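## Task

Slide the inner tray of the lighter-coloured slide box outward through the box end that faces away from the robot base, by at least a few centimetres, and leave it out. The other box's tray must stay closed. The attempt fails immediately if either box is shifted or rotated beyond a small amount, or if a tray comes out roughly half its length.

## Robot and tools

Robot: a single six-joint arm (Trossen wxai_follower) with a two-finger parallel gripper. No other arm is present, so each row and target describes this one gripper only.

Frame: every position, orientation, velocity and target is in the scene frame. Its origin lies on the table surface directly under the arm base; +z is up, and looking along +x, +y is to the left. The base root sits at (0, 0, +0.162) m with quat_wxyz (+0.920, +0.167, +0.350, -0.058), so it is tilted. The gripper fingers point along the gripper's own +x axis and close along its y axis. end_effector_position is the pinch point, midway between the fingers and 3 to 4 cm short of the tips; only the last 1.5 cm of each finger face is flat. Reported poses may be off by a few centimetres, more at long reach.

Row format (used by execute_actions and move): 8 numbers [x, y, z, qw, qx, qy, qz, opening]. x, y, z are an absolute goal position in metres; qw..qz an absolute goal orientation, w first; opening is on a -1 to +1 scale, +1 = fully open (0.080 m), about -0.78 = empty fingers touching, below that no further closing. Closing fully takes at least about 0.6 s. Repeat the desired quaternion in every row to hold orientation rather than copying a possibly drifted reported one. Sending the measured pose again relieves a press.

execute_actions(actions, cameras): actions is a list of actions; each action is a table of 1 to 15 rows, one per 1/30 s step, the last row held to fill 15 steps (0.5 s). An action's target may not lie more than 0.6 m from the gripper's start position along any gripper axis; a malformed action, or a first action failing that check against the last reported state, rejects the whole call. An empty list just reports state and images. The controller clips each step to within 70 mm and 16 degrees of the measured pose, so one action may fall short; the result's Hand target shows where the arm is now heading, and the remainder must be sent again.

move(target, speed, blend, opening_speed, blocking, cameras): drives the gripper in a straight line from its current Hand target to one absolute pose row, or through a list of up to 15 rows (all sharing 10 s; longer paths stop short). speed is path speed in m/s, 0.002 to 0.5 (default 0.25), turning capped at twice that in rad/s; one value or one per leg. blend (m) rounds corners of a list; 0 stops at each point. opening_speed (0.2 or more per second on the opening scale) ramps the fingers. A changed opening on a later row is applied after the arm and fingers settle there. blocking=false returns after about 0.5 s while the move keeps going; a new move then takes over. The path ignores obstacles, the gripper lags and can overshoot speed, especially with the arm stretched. Avoid paths near the arm's own base (including any post below it); route around it. The result adds a move: line: done (settled within 8 mm and 2 degrees), off_target, moving, held, blocked (stopped by something far from the goal, now holding loosely) or fault, plus limits=paced (pose clipped) or limits=held (steps withheld). done does not prove there was no contact.

wait(seconds 0 to 10): lets time pass holding the last command; a running move continues. stop(): brakes the running move. zoom_image(camera, region): closer view of cam_high or cam_low, region [x0, y0, x1, y1] pixels, at most 504 by 504, from the latest images. read_manual(section): licence texts only. finished_scene(scene): ends the current scene with its number; make no further call in that reply after ending the first scene.

Results: the state line gives end_effector_position (m), end_effector_quat_wxyz, and velocities (m/s, rad/s), omitted when joints read within noise. Joint positions and velocities are listed waist, shoulder, elbow, wrist pitch, wrist yaw, wrist roll (rad), then finger gap (m). grip_measured is the finger opening on the command scale. Tool commands shows current gripper command. Joint torques are total drive output with offsets, positive toward larger joint angle. Action calls also list positions at some steps. Scene clock counts from the first robot call. Cameras: cam_high and cam_low, 896x504 each.

Cautions: gravity and friction can leave the gripper low, short or tilted; small moves may not happen or go sideways, so check the pose after each move and correct tilt. Contact torque reaching a joint limit (waist 18.2, shoulder 22.5, elbow 22.4, wrist pitch 5.92, wrist yaw 5.9, wrist roll 5.54 N m) causes a 10 s TORQUE FAULT. Stretching, loads or pushing at unreachable poses heat motors; a MOTOR HOT line appears from 50 °C and at 95 °C the arm is halted 30 to 60 s or goes limp. Fast contact hits harder and aiming far past the contact pushes harder: approach the tray slowly with a target just beyond the needed travel, do not shove the box housing, do not overpush the tray, and never let anything fall from the table. Loose objects may get brief outside nudges.

Each tool is called after "Request:" as name([rows], argument=value, ...), one row to a line, values as JSON.

## Session

Request:
execute_actions(actions=[])

Request:
zoom_image(camera="cam_high", region=[180, 200, 400, 420])

Request:
zoom_image(camera="cam_low", region=[350, 190, 550, 300])

Nothing of this call was run. Scene 2 begins with your next reply.

Nothing of this call was run. Scene 2 begins with your next reply.

Nothing of this call was run. Scene 2 begins with your next reply.

Request:
execute_actions(actions=[])

Request:
zoom_image(camera="cam_high", region=[200, 200, 400, 400])

Request:
zoom_image(camera="cam_low", region=[350, 190, 550, 300])

Scene clock: 0.00 s.
end_effector_position=(+0.4678, +0.1304, +0.1328) grip_measured=+1.000 end_effector_quat_wxyz=(+0.829, -0.140, +0.522, +0.142)
Joint positions: [0.777 1.58 1.171 -0.183 0.756 -0.311 0.08]
Joint velocities: within noise
Joint torques (N m): no reading
Heat: hottest wrist roll 35 °C (+0.0 °C/min).
Hand target: +0.4678, +0.1304, +0.1328; +0.829, -0.140, +0.522, +0.142
Tool commands: gripper/opening=+1.0

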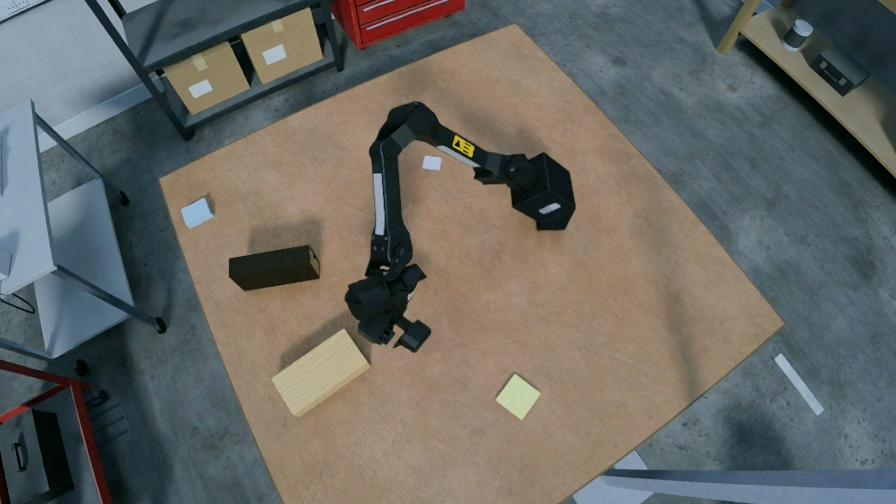

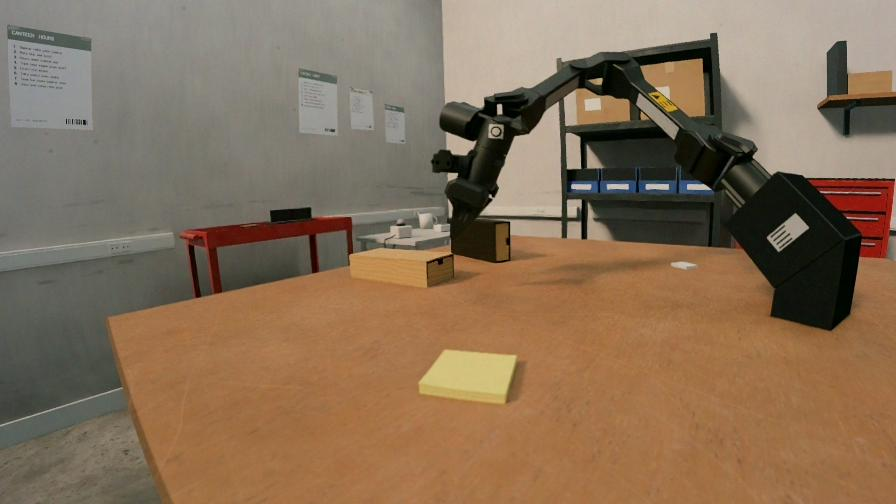

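Scaled by 2.520 from the camera's 896x504 image, which has a finer 1280x720 frame.

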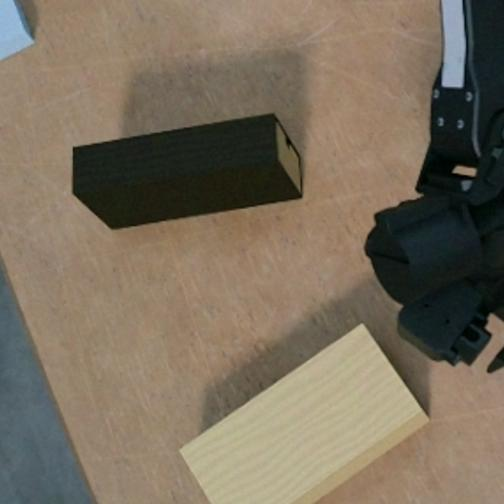

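Scaled by 2.520 from the camera's 896x504 image, which has a finer 1280x720 frame.

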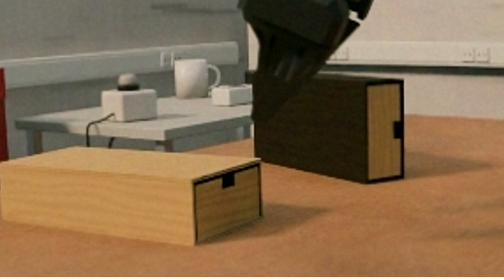

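Request:
move(target=[0.455,0.078,0.11,0.6645,-0.7002,0.0984,0.2418,1])

Request:
zoom_image(camera="cam_high", region=[250, 230, 450, 430])

Request:
zoom_image(camera="cam_low", region=[350, 160, 570, 300])

Scene clock: 75.73 s.
end_effector_position=(+0.4571, +0.0765, +0.1126) grip_measured=+1.000 end_effector_quat_wxyz=(+0.666, -0.700, +0.100, +0.238)
Joint positions: [0.498 1.558 0.539 1.178 0.254 -2.102 0.08]
Joint velocities: within noise
Joint torques (N m): [3.48 -3.88 1.05 1.79 -0.46 -0.06]
Heat: hottest shoulder 39 °C (+3.0 °C/min).
Hand target: +0.4550, +0.0779, +0.1100; +0.664, -0.700, +0.098, +0.242
Off the commanded pose: 0.004 m, 1 deg.
move: done

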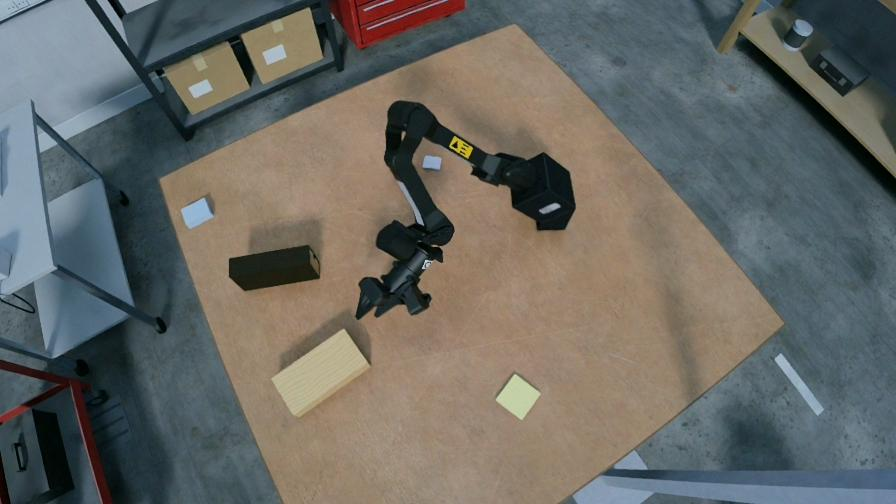

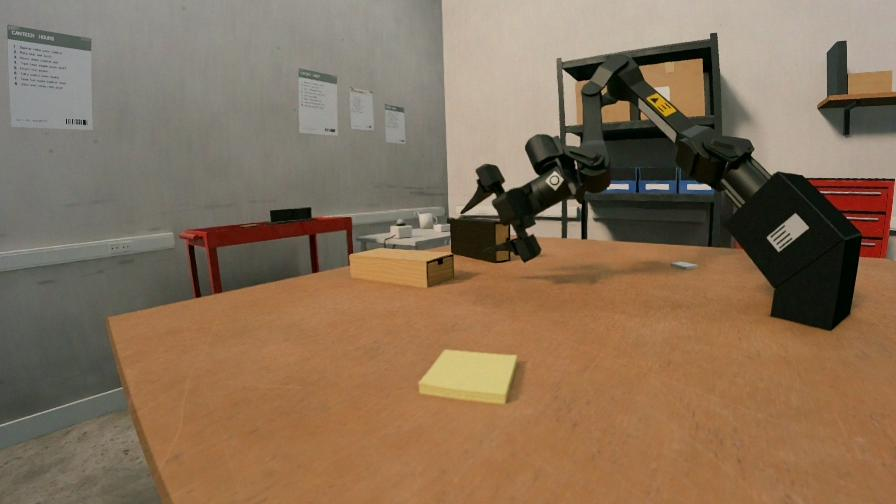

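Scaled by 2.520 from the camera's 896x504 image, which has a finer 1280x720 frame.

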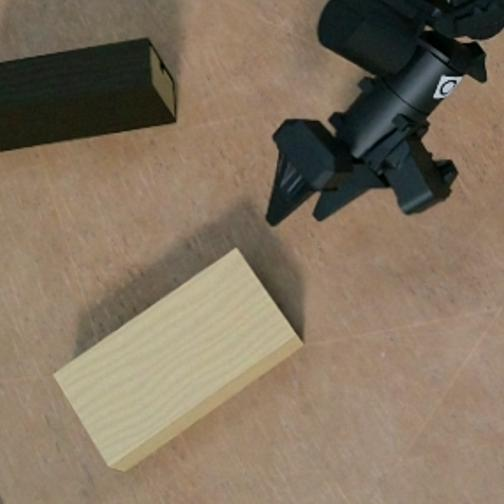

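Scaled by 2.291 from the camera's 896x504 image, which has a finer 1280x720 frame.

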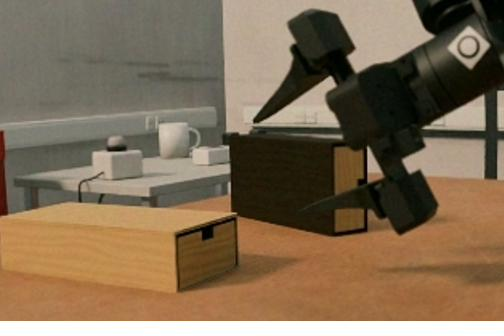

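Request:
move(target=[0.475,0.110,0.078,0.6645,-0.7002,0.0984,0.2418,1], speed=0.15)

Request:
zoom_image(camera="cam_high", region=[260, 260, 420, 420])

Request:
zoom_image(camera="cam_low", region=[400, 200, 560, 300])

Scene clock: 91.17 s.
end_effector_position=(+0.4741, +0.1074, +0.0778) grip_measured=+1.000 end_effector_quat_wxyz=(+0.665, -0.700, +0.100, +0.243)
Joint positions: [0.508 1.788 0.673 1.264 0.262 -2.104 0.08]
Joint velocities: within noise
Joint torques (N m): [5.16 -4.49 1.92 1.77 -0.17 -0.07]
Heat: hottest shoulder 38 °C (+1.0 °C/min).
Hand target: +0.4750, +0.1101, +0.0781; +0.665, -0.700, +0.098, +0.242
Off the commanded pose: 0.003 m, 0 deg.
move: done

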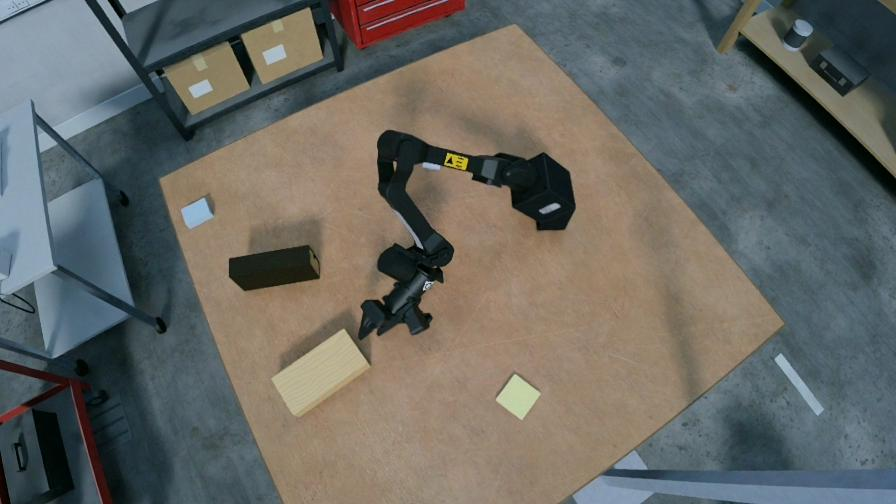

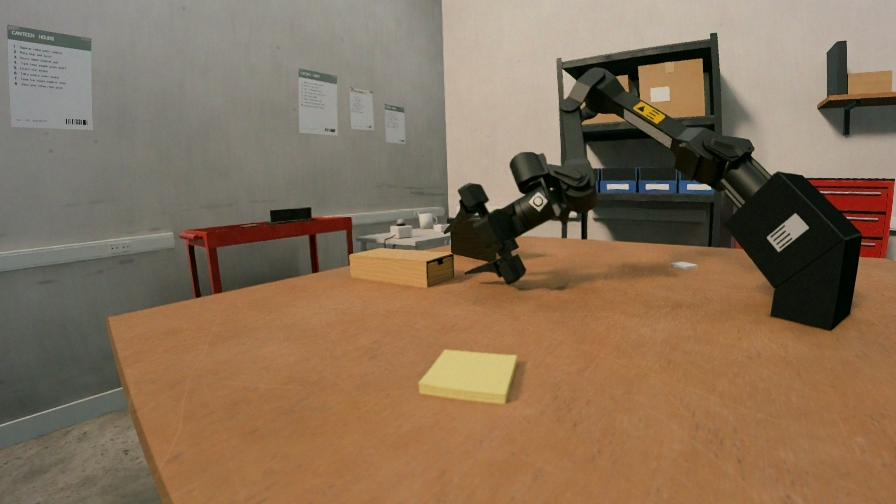

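Scaled by 3.150 from the camera's 896x504 image, which has a finer 1280x720 frame.

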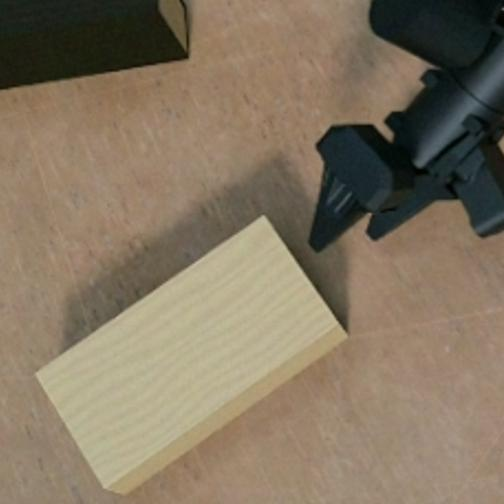

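Scaled by 3.150 from the camera's 896x504 image, which has a finer 1280x720 frame.

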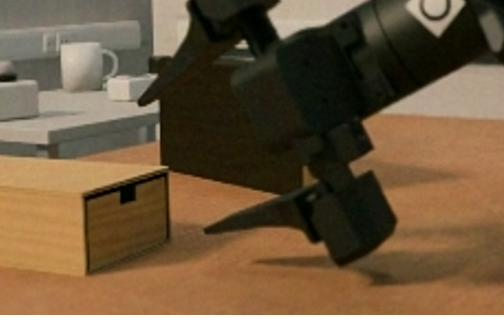

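Request:
move(target=[0.505,0.1175,0.072,0.6645,-0.7002,0.0984,0.2418,1], speed=0.12)

Request:
zoom_image(camera="cam_high", region=[260, 260, 420, 420])

Request:
zoom_image(camera="cam_low", region=[400, 200, 560, 300])

Scene clock: 103.50 s.
end_effector_position=(+0.5040, +0.1163, +0.0738) grip_measured=+1.000 end_effector_quat_wxyz=(+0.665, -0.700, +0.099, +0.241)
Joint positions: [0.508 1.837 0.81 1.18 0.262 -2.104 0.08]
Joint velocities: within noise
Joint torques (N m): [4.88 -4.96 2.35 1.35 -0.38 -0.04]
Heat: hottest shoulder 38 °C (+0.0 °C/min).
Hand target: +0.5050, +0.1176, +0.0721; +0.665, -0.700, +0.098, +0.242
Off the commanded pose: 0.002 m, 0 deg.
move: done

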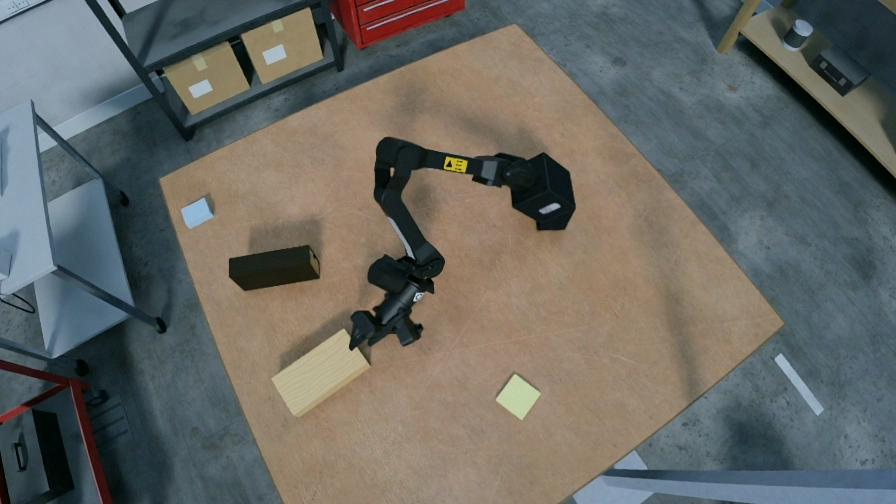

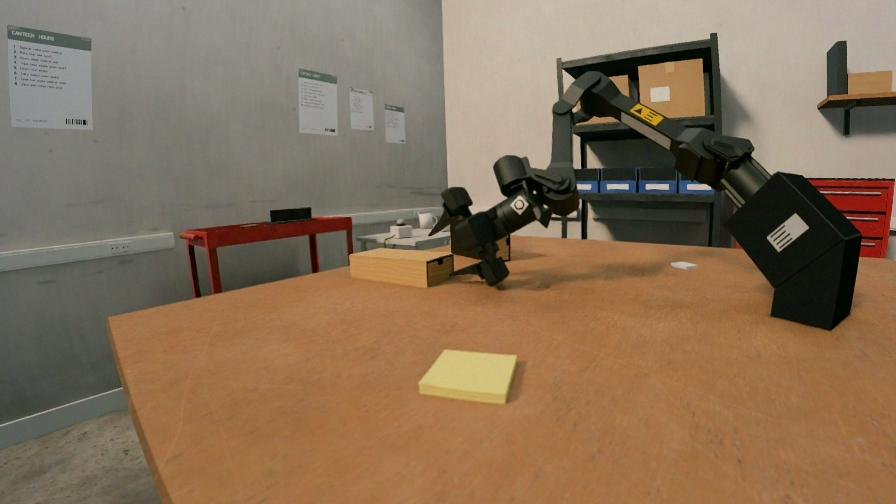

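Scaled by 3.150 from the camera's 896x504 image, which has a finer 1280x720 frame.

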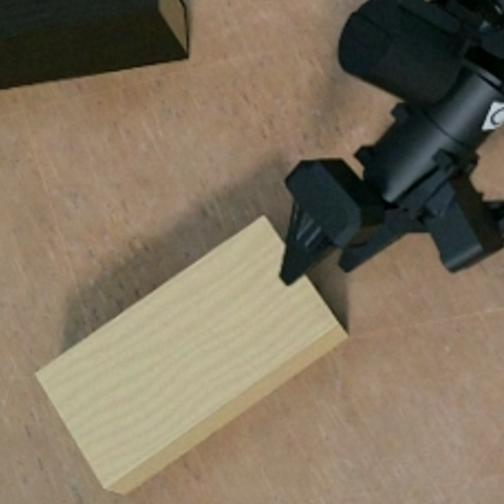

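Scaled by 3.150 from the camera's 896x504 image, which has a finer 1280x720 frame.

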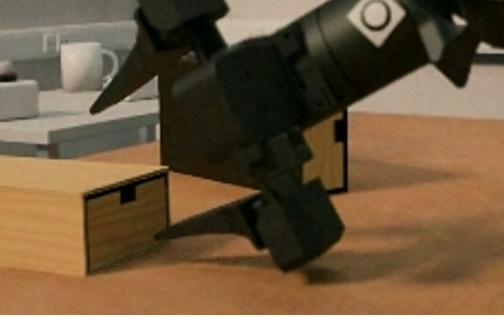

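Request:
move(target=[0.512,0.109,0.069,0.6797,-0.6916,0.1470,0.1949,1], speed=0.12)

Request:
zoom_image(camera="cam_high", region=[260, 260, 420, 420])

Request:
zoom_image(camera="cam_low", region=[400, 200, 560, 300])

Scene clock: 122.90 s.
end_effector_position=(+0.5112, +0.1059, +0.0687) grip_measured=+1.000 end_effector_quat_wxyz=(+0.678, -0.693, +0.148, +0.196)
Joint positions: [0.517 1.888 0.846 1.257 0.378 -2.066 0.08]
Joint velocities: within noise
Joint torques (N m): [5.84 -5.05 2.35 1.8 -0.14 0.1]
Heat: hottest shoulder 39 °C (+1.0 °C/min).
Hand target: +0.5120, +0.1090, +0.0691; +0.680, -0.692, +0.147, +0.195
Off the commanded pose: 0.003 m, 0 deg.
move: done

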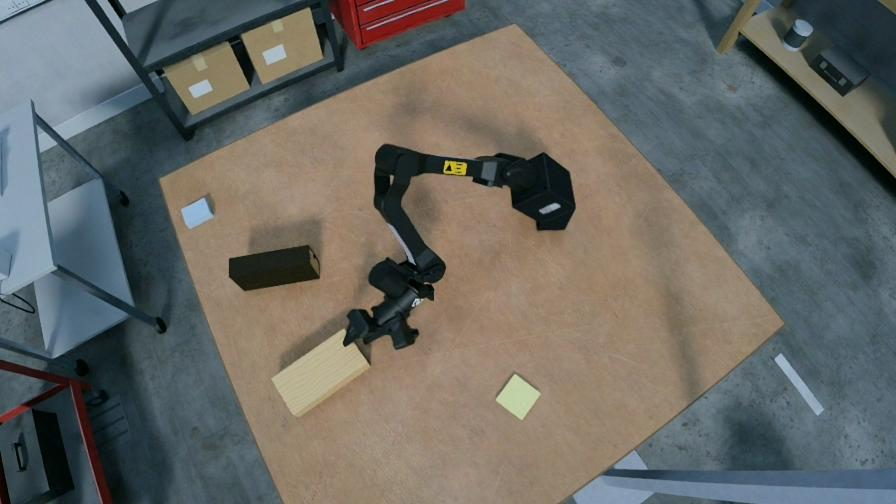

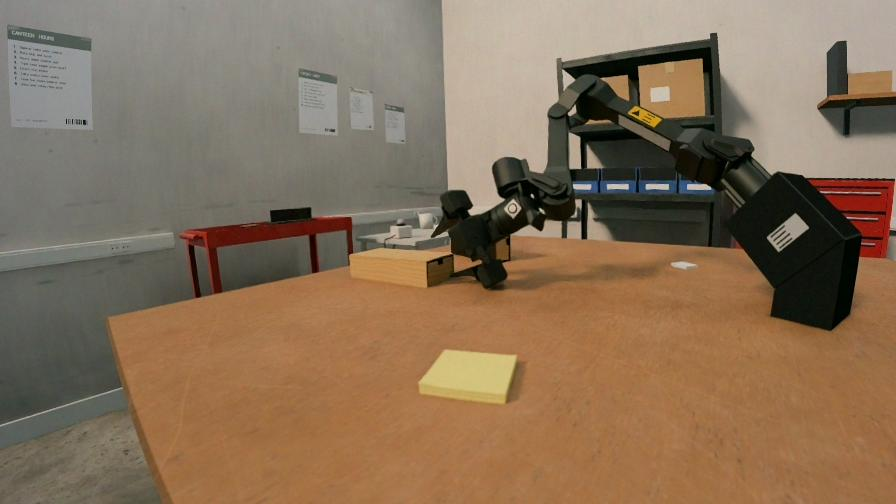

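Scaled by 3.150 from the camera's 896x504 image, which has a finer 1280x720 frame.

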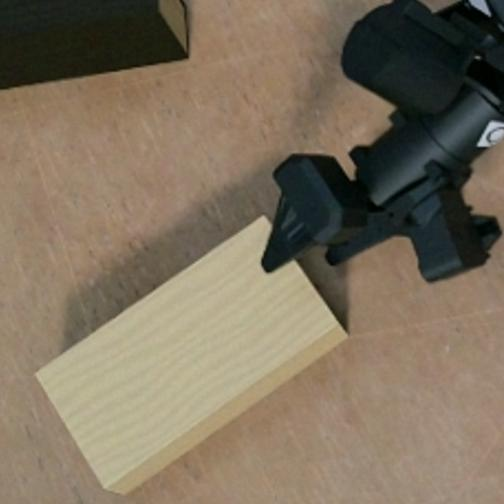

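Scaled by 3.150 from the camera's 896x504 image, which has a finer 1280x720 frame.

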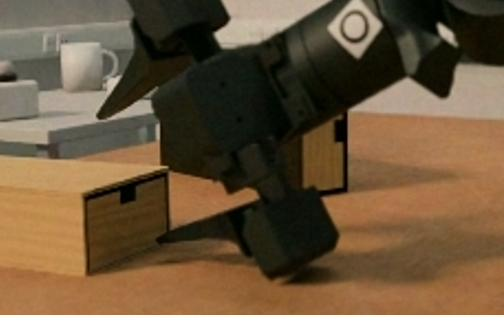

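Request:
move(target=[0.546,0.111,0.070,0.6797,-0.6916,0.1470,0.1949,1], speed=0.06)

Request:
zoom_image(camera="cam_high", region=[260, 260, 420, 420])

Request:
zoom_image(camera="cam_low", region=[400, 200, 560, 300])

Scene clock: 131.70 s.
end_effector_position=(+0.5447, +0.1093, +0.0717) grip_measured=+1.000 end_effector_quat_wxyz=(+0.679, -0.693, +0.149, +0.194)
Joint positions: [0.514 1.909 0.99 1.137 0.378 -2.064 0.08]
Joint velocities: within noise
Joint torques (N m): [5.39 -5.5 3.01 1.35 -0.44 0.11]
Heat: hottest shoulder 39 °C (+1.0 °C/min).
Hand target: +0.5460, +0.1109, +0.0699; +0.680, -0.692, +0.147, +0.195
Off the commanded pose: 0.003 m, 0 deg.
move: done

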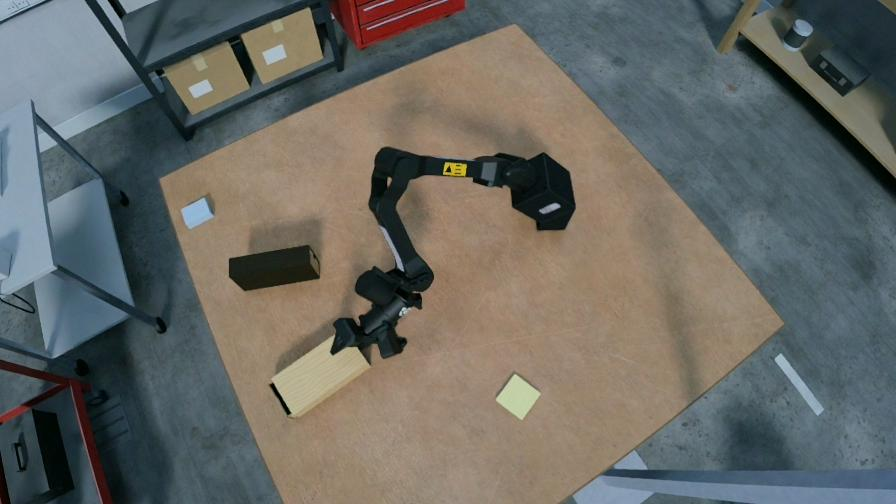

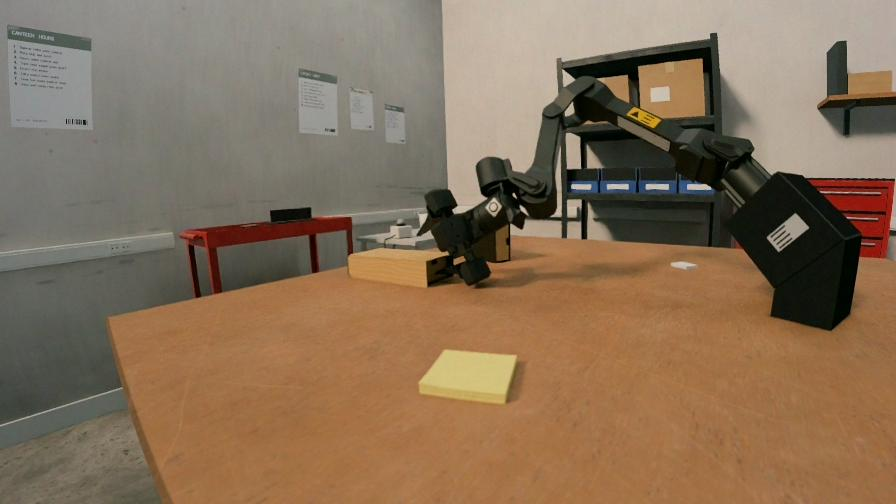

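Scaled by 3.150 from the camera's 896x504 image, which has a finer 1280x720 frame.

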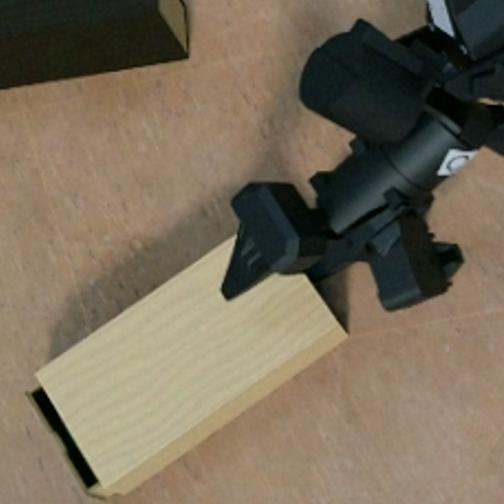

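Scaled by 3.150 from the camera's 896x504 image, which has a finer 1280x720 frame.

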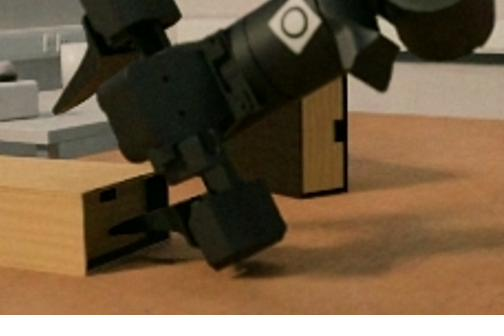

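Request:
move(target=[0.562,0.112,0.0682,0.6797,-0.6916,0.1470,0.1949,1], speed=0.05)

Request:
zoom_image(camera="cam_high", region=[260, 260, 420, 420])

Request:
zoom_image(camera="cam_low", region=[400, 200, 560, 300])

Scene clock: 138.77 s.
end_effector_position=(+0.5608, +0.1106, +0.0703) grip_measured=+1.000 end_effector_quat_wxyz=(+0.679, -0.693, +0.148, +0.194)
Joint positions: [0.507 1.931 1.064 1.084 0.369 -2.062 0.08]
Joint velocities: within noise
Joint torques (N m): [5.64 -5.62 3.17 1.35 -0.41 0.11]
Heat: hottest shoulder 40 °C (+2.0 °C/min).
Hand target: +0.5620, +0.1120, +0.0683; +0.680, -0.692, +0.147, +0.195
Off the commanded pose: 0.003 m, 0 deg.
move: done

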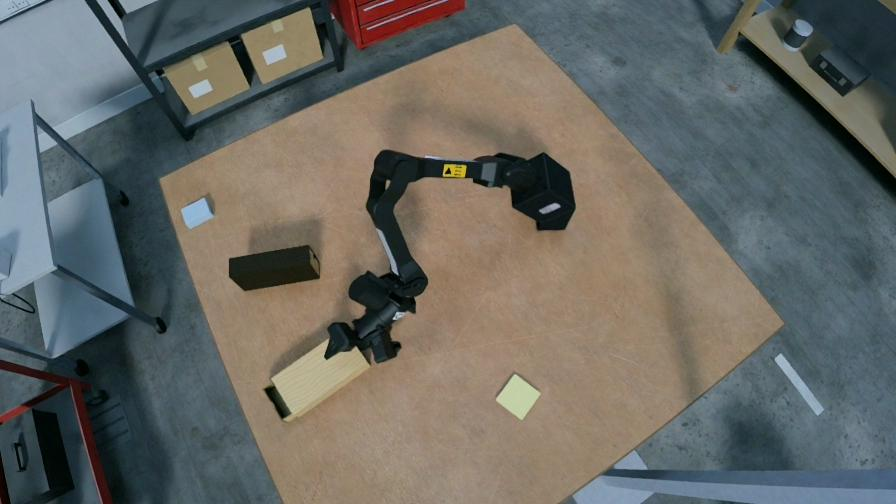

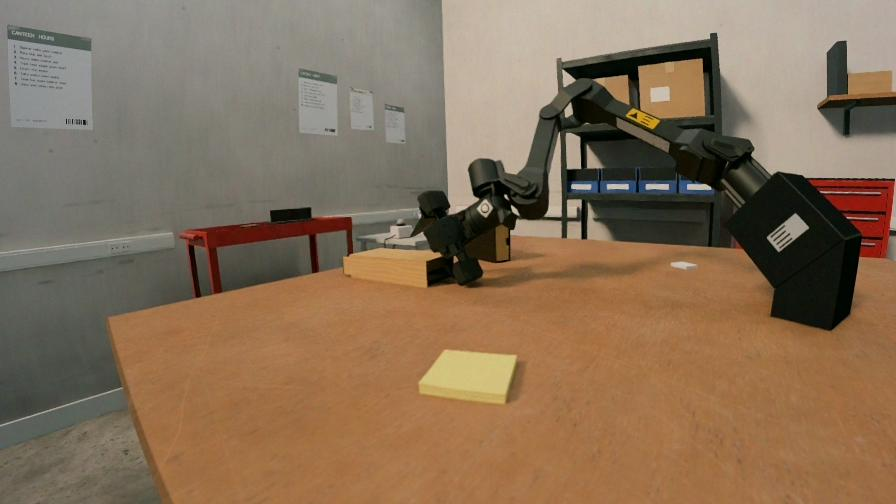

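Scaled by 3.150 from the camera's 896x504 image, which has a finer 1280x720 frame.

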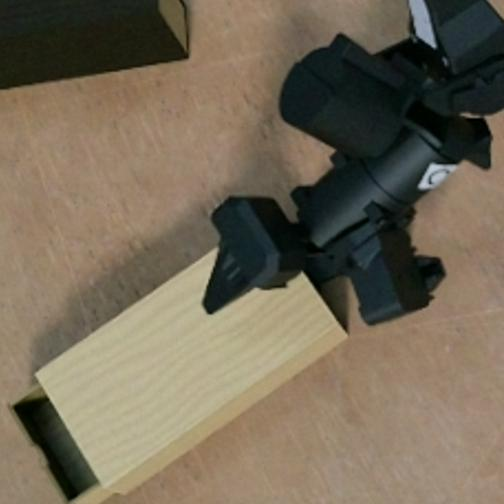

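Scaled by 3.150 from the camera's 896x504 image, which has a finer 1280x720 frame.

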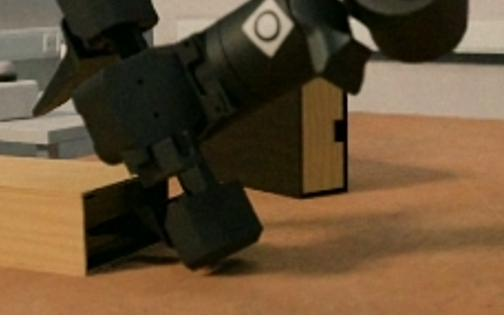

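Request:
move(target=[0.571,0.1125,0.067,0.6797,-0.6916,0.1470,0.1949,1], speed=0.05)

Request:
zoom_image(camera="cam_high", region=[260, 260, 420, 420])

Scene clock: 150.30 s.
end_effector_position=(+0.5698, +0.1111, +0.0693) grip_measured=+1.000 end_effector_quat_wxyz=(+0.679, -0.693, +0.148, +0.194)
Joint positions: [0.503 1.944 1.106 1.055 0.365 -2.061 0.08]
Joint velocities: within noise
Joint torques (N m): [5.6 -5.91 3.54 1.35 -0.42 0.1]
Heat: hottest shoulder 40 °C (+2.0 °C/min).
Hand target: +0.5710, +0.1124, +0.0671; +0.680, -0.692, +0.147, +0.195
Off the commanded pose: 0.003 m, 0 deg.
move: done

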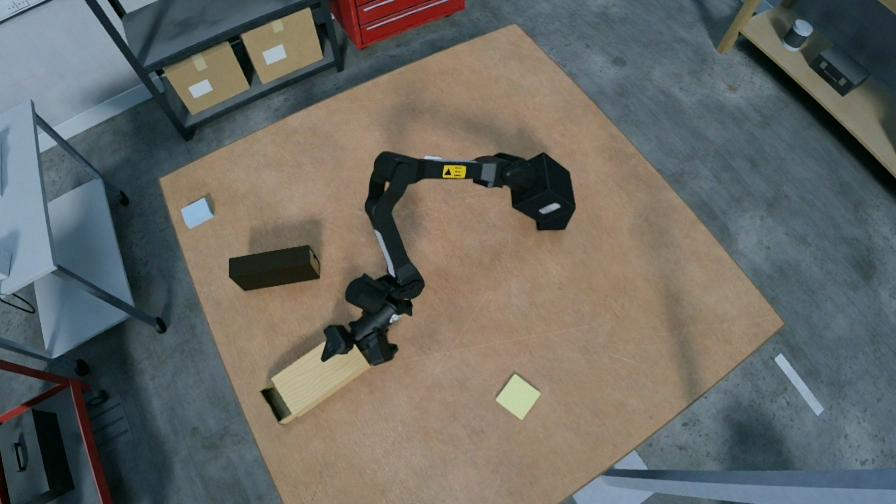

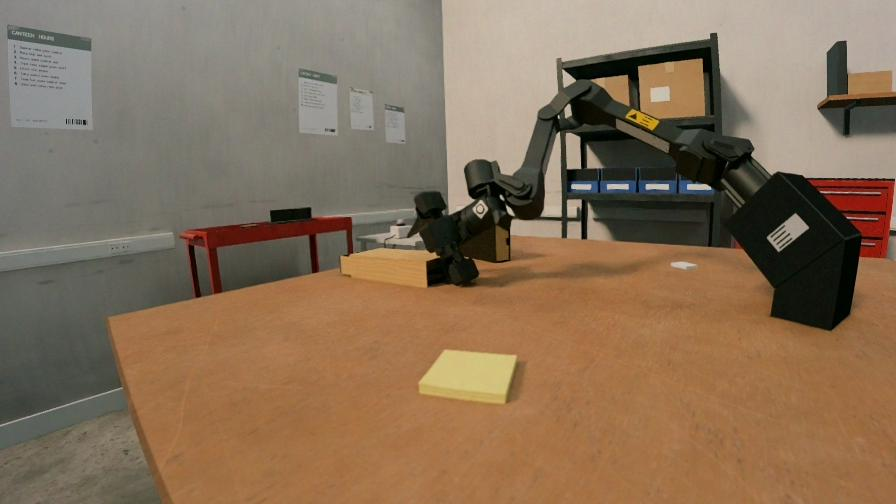

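Scaled by 3.150 from the camera's 896x504 image, which has a finer 1280x720 frame.

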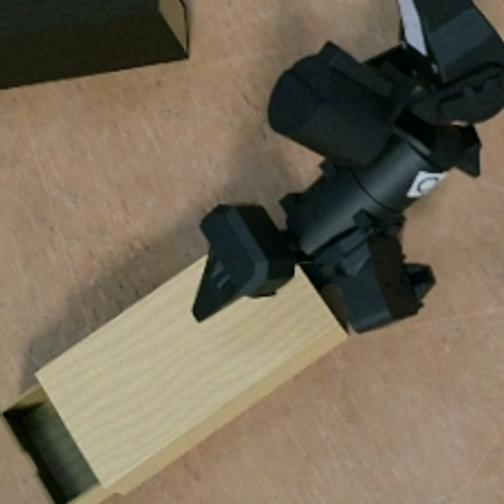

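Request:
move(target=[0.575,0.1127,0.0668,0.6797,-0.6916,0.1470,0.1949,1], speed=0.04)

Request:
zoom_image(camera="cam_high", region=[250, 260, 410, 420])

Scene clock: 158.23 s.
end_effector_position=(+0.5738, +0.1111, +0.0689) grip_measured=+1.000 end_effector_quat_wxyz=(+0.679, -0.693, +0.149, +0.194)
Joint positions: [0.501 1.95 1.125 1.041 0.364 -2.061 0.08]
Joint velocities: within noise
Joint torques (N m): [5.68 -5.95 3.54 1.35 -0.43 0.11]
Heat: hottest shoulder 40 °C (+2.0 °C/min).
Hand target: +0.5750, +0.1126, +0.0668; +0.680, -0.692, +0.147, +0.195
Off the commanded pose: 0.003 m, 0 deg.
move: done

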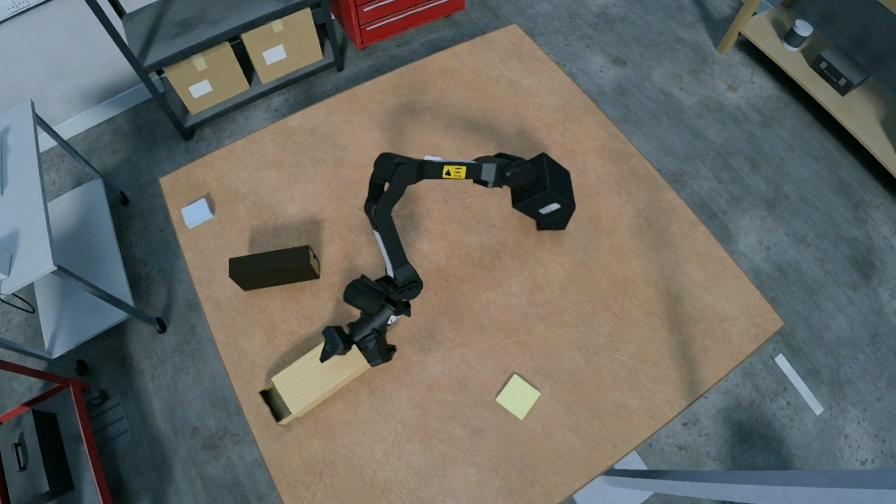

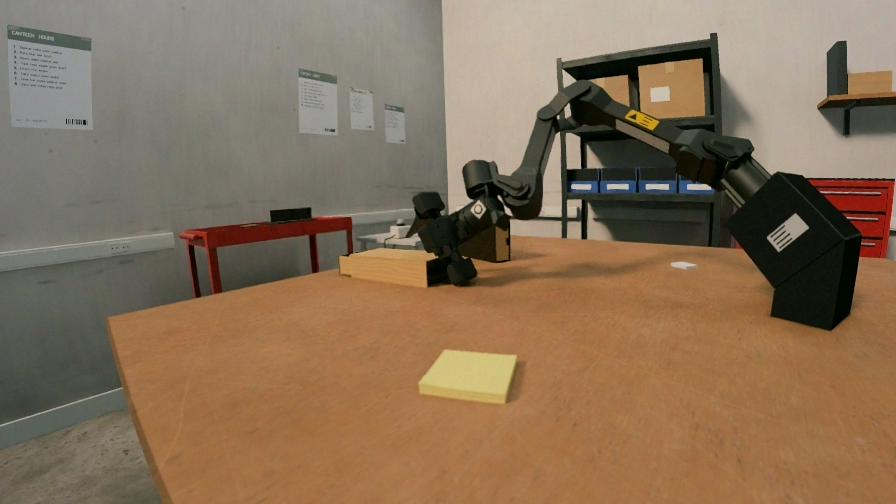

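Scaled by 3.150 from the camera's 896x504 image, which has a finer 1280x720 frame.

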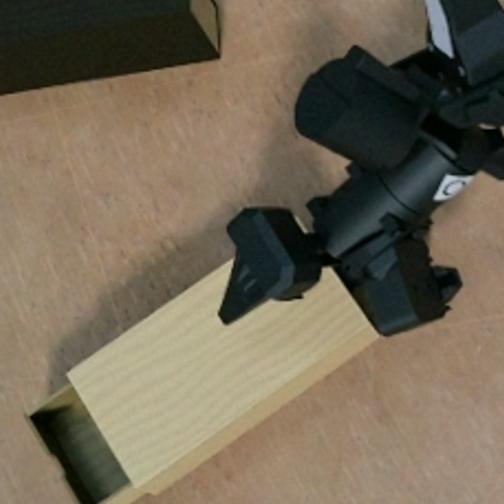

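Request:
move([
  [0.51,0.107,0.0675,0.6797,-0.6916,0.1470,0.1949,1],
  [0.47,0.104,0.10,0.6797,-0.6916,0.1470,0.1949,1],
], speed=0.1)

Request:
zoom_image(camera="cam_high", region=[250, 260, 410, 420])

Scene clock: 162.90 s.
end_effector_position=(+0.4693, +0.1048, +0.0948) grip_measured=+1.000 end_effector_quat_wxyz=(+0.678, -0.692, +0.149, +0.200)
Joint positions: [0.587 1.778 0.654 1.336 0.446 -2.078 0.08]
Joint velocities: within noise
Joint torques (N m): [5.33 -6.29 0.82 1.73 -0.14 -0.07]
Heat: hottest shoulder 40 °C (+3.0 °C/min).
Hand target: +0.4699, +0.1041, +0.0999; +0.680, -0.692, +0.147, +0.195
Off the commanded pose: 0.005 m, 1 deg.
move: done

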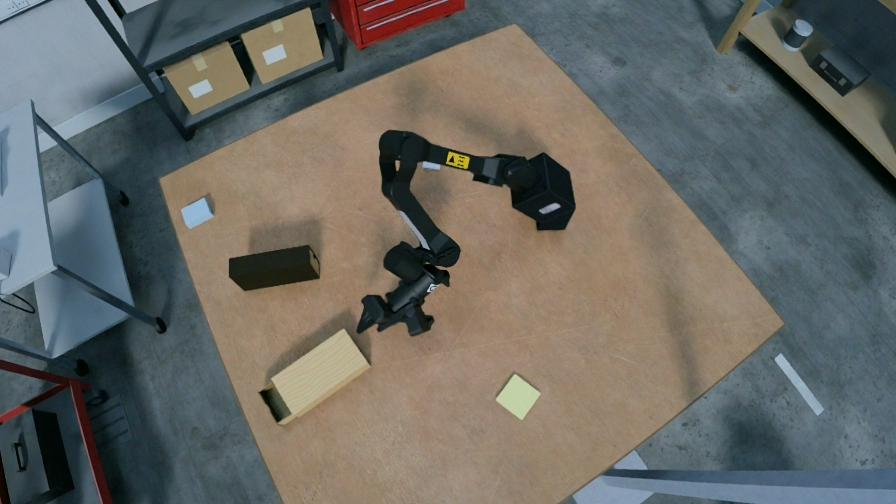

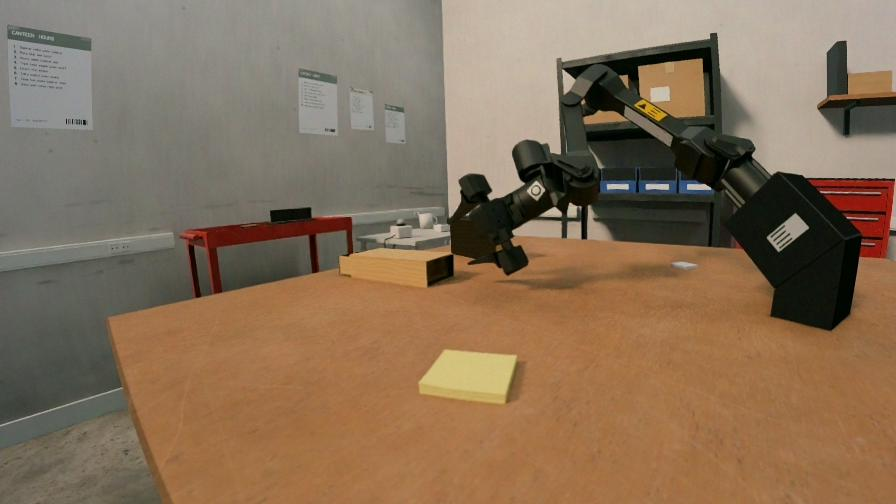

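Scaled by 3.150 from the camera's 896x504 image, which has a finer 1280x720 frame.

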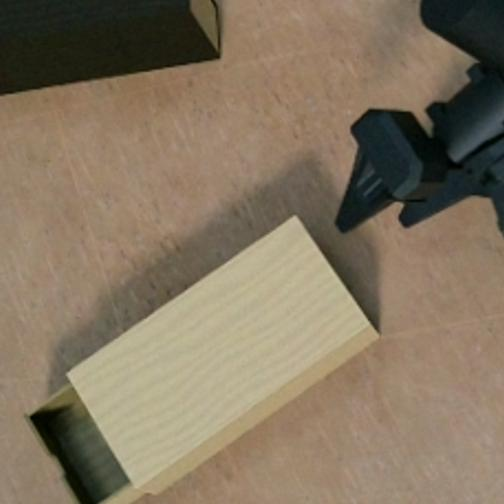

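Request:
finished_scene(scene=2)

The scene is finished: the task was done.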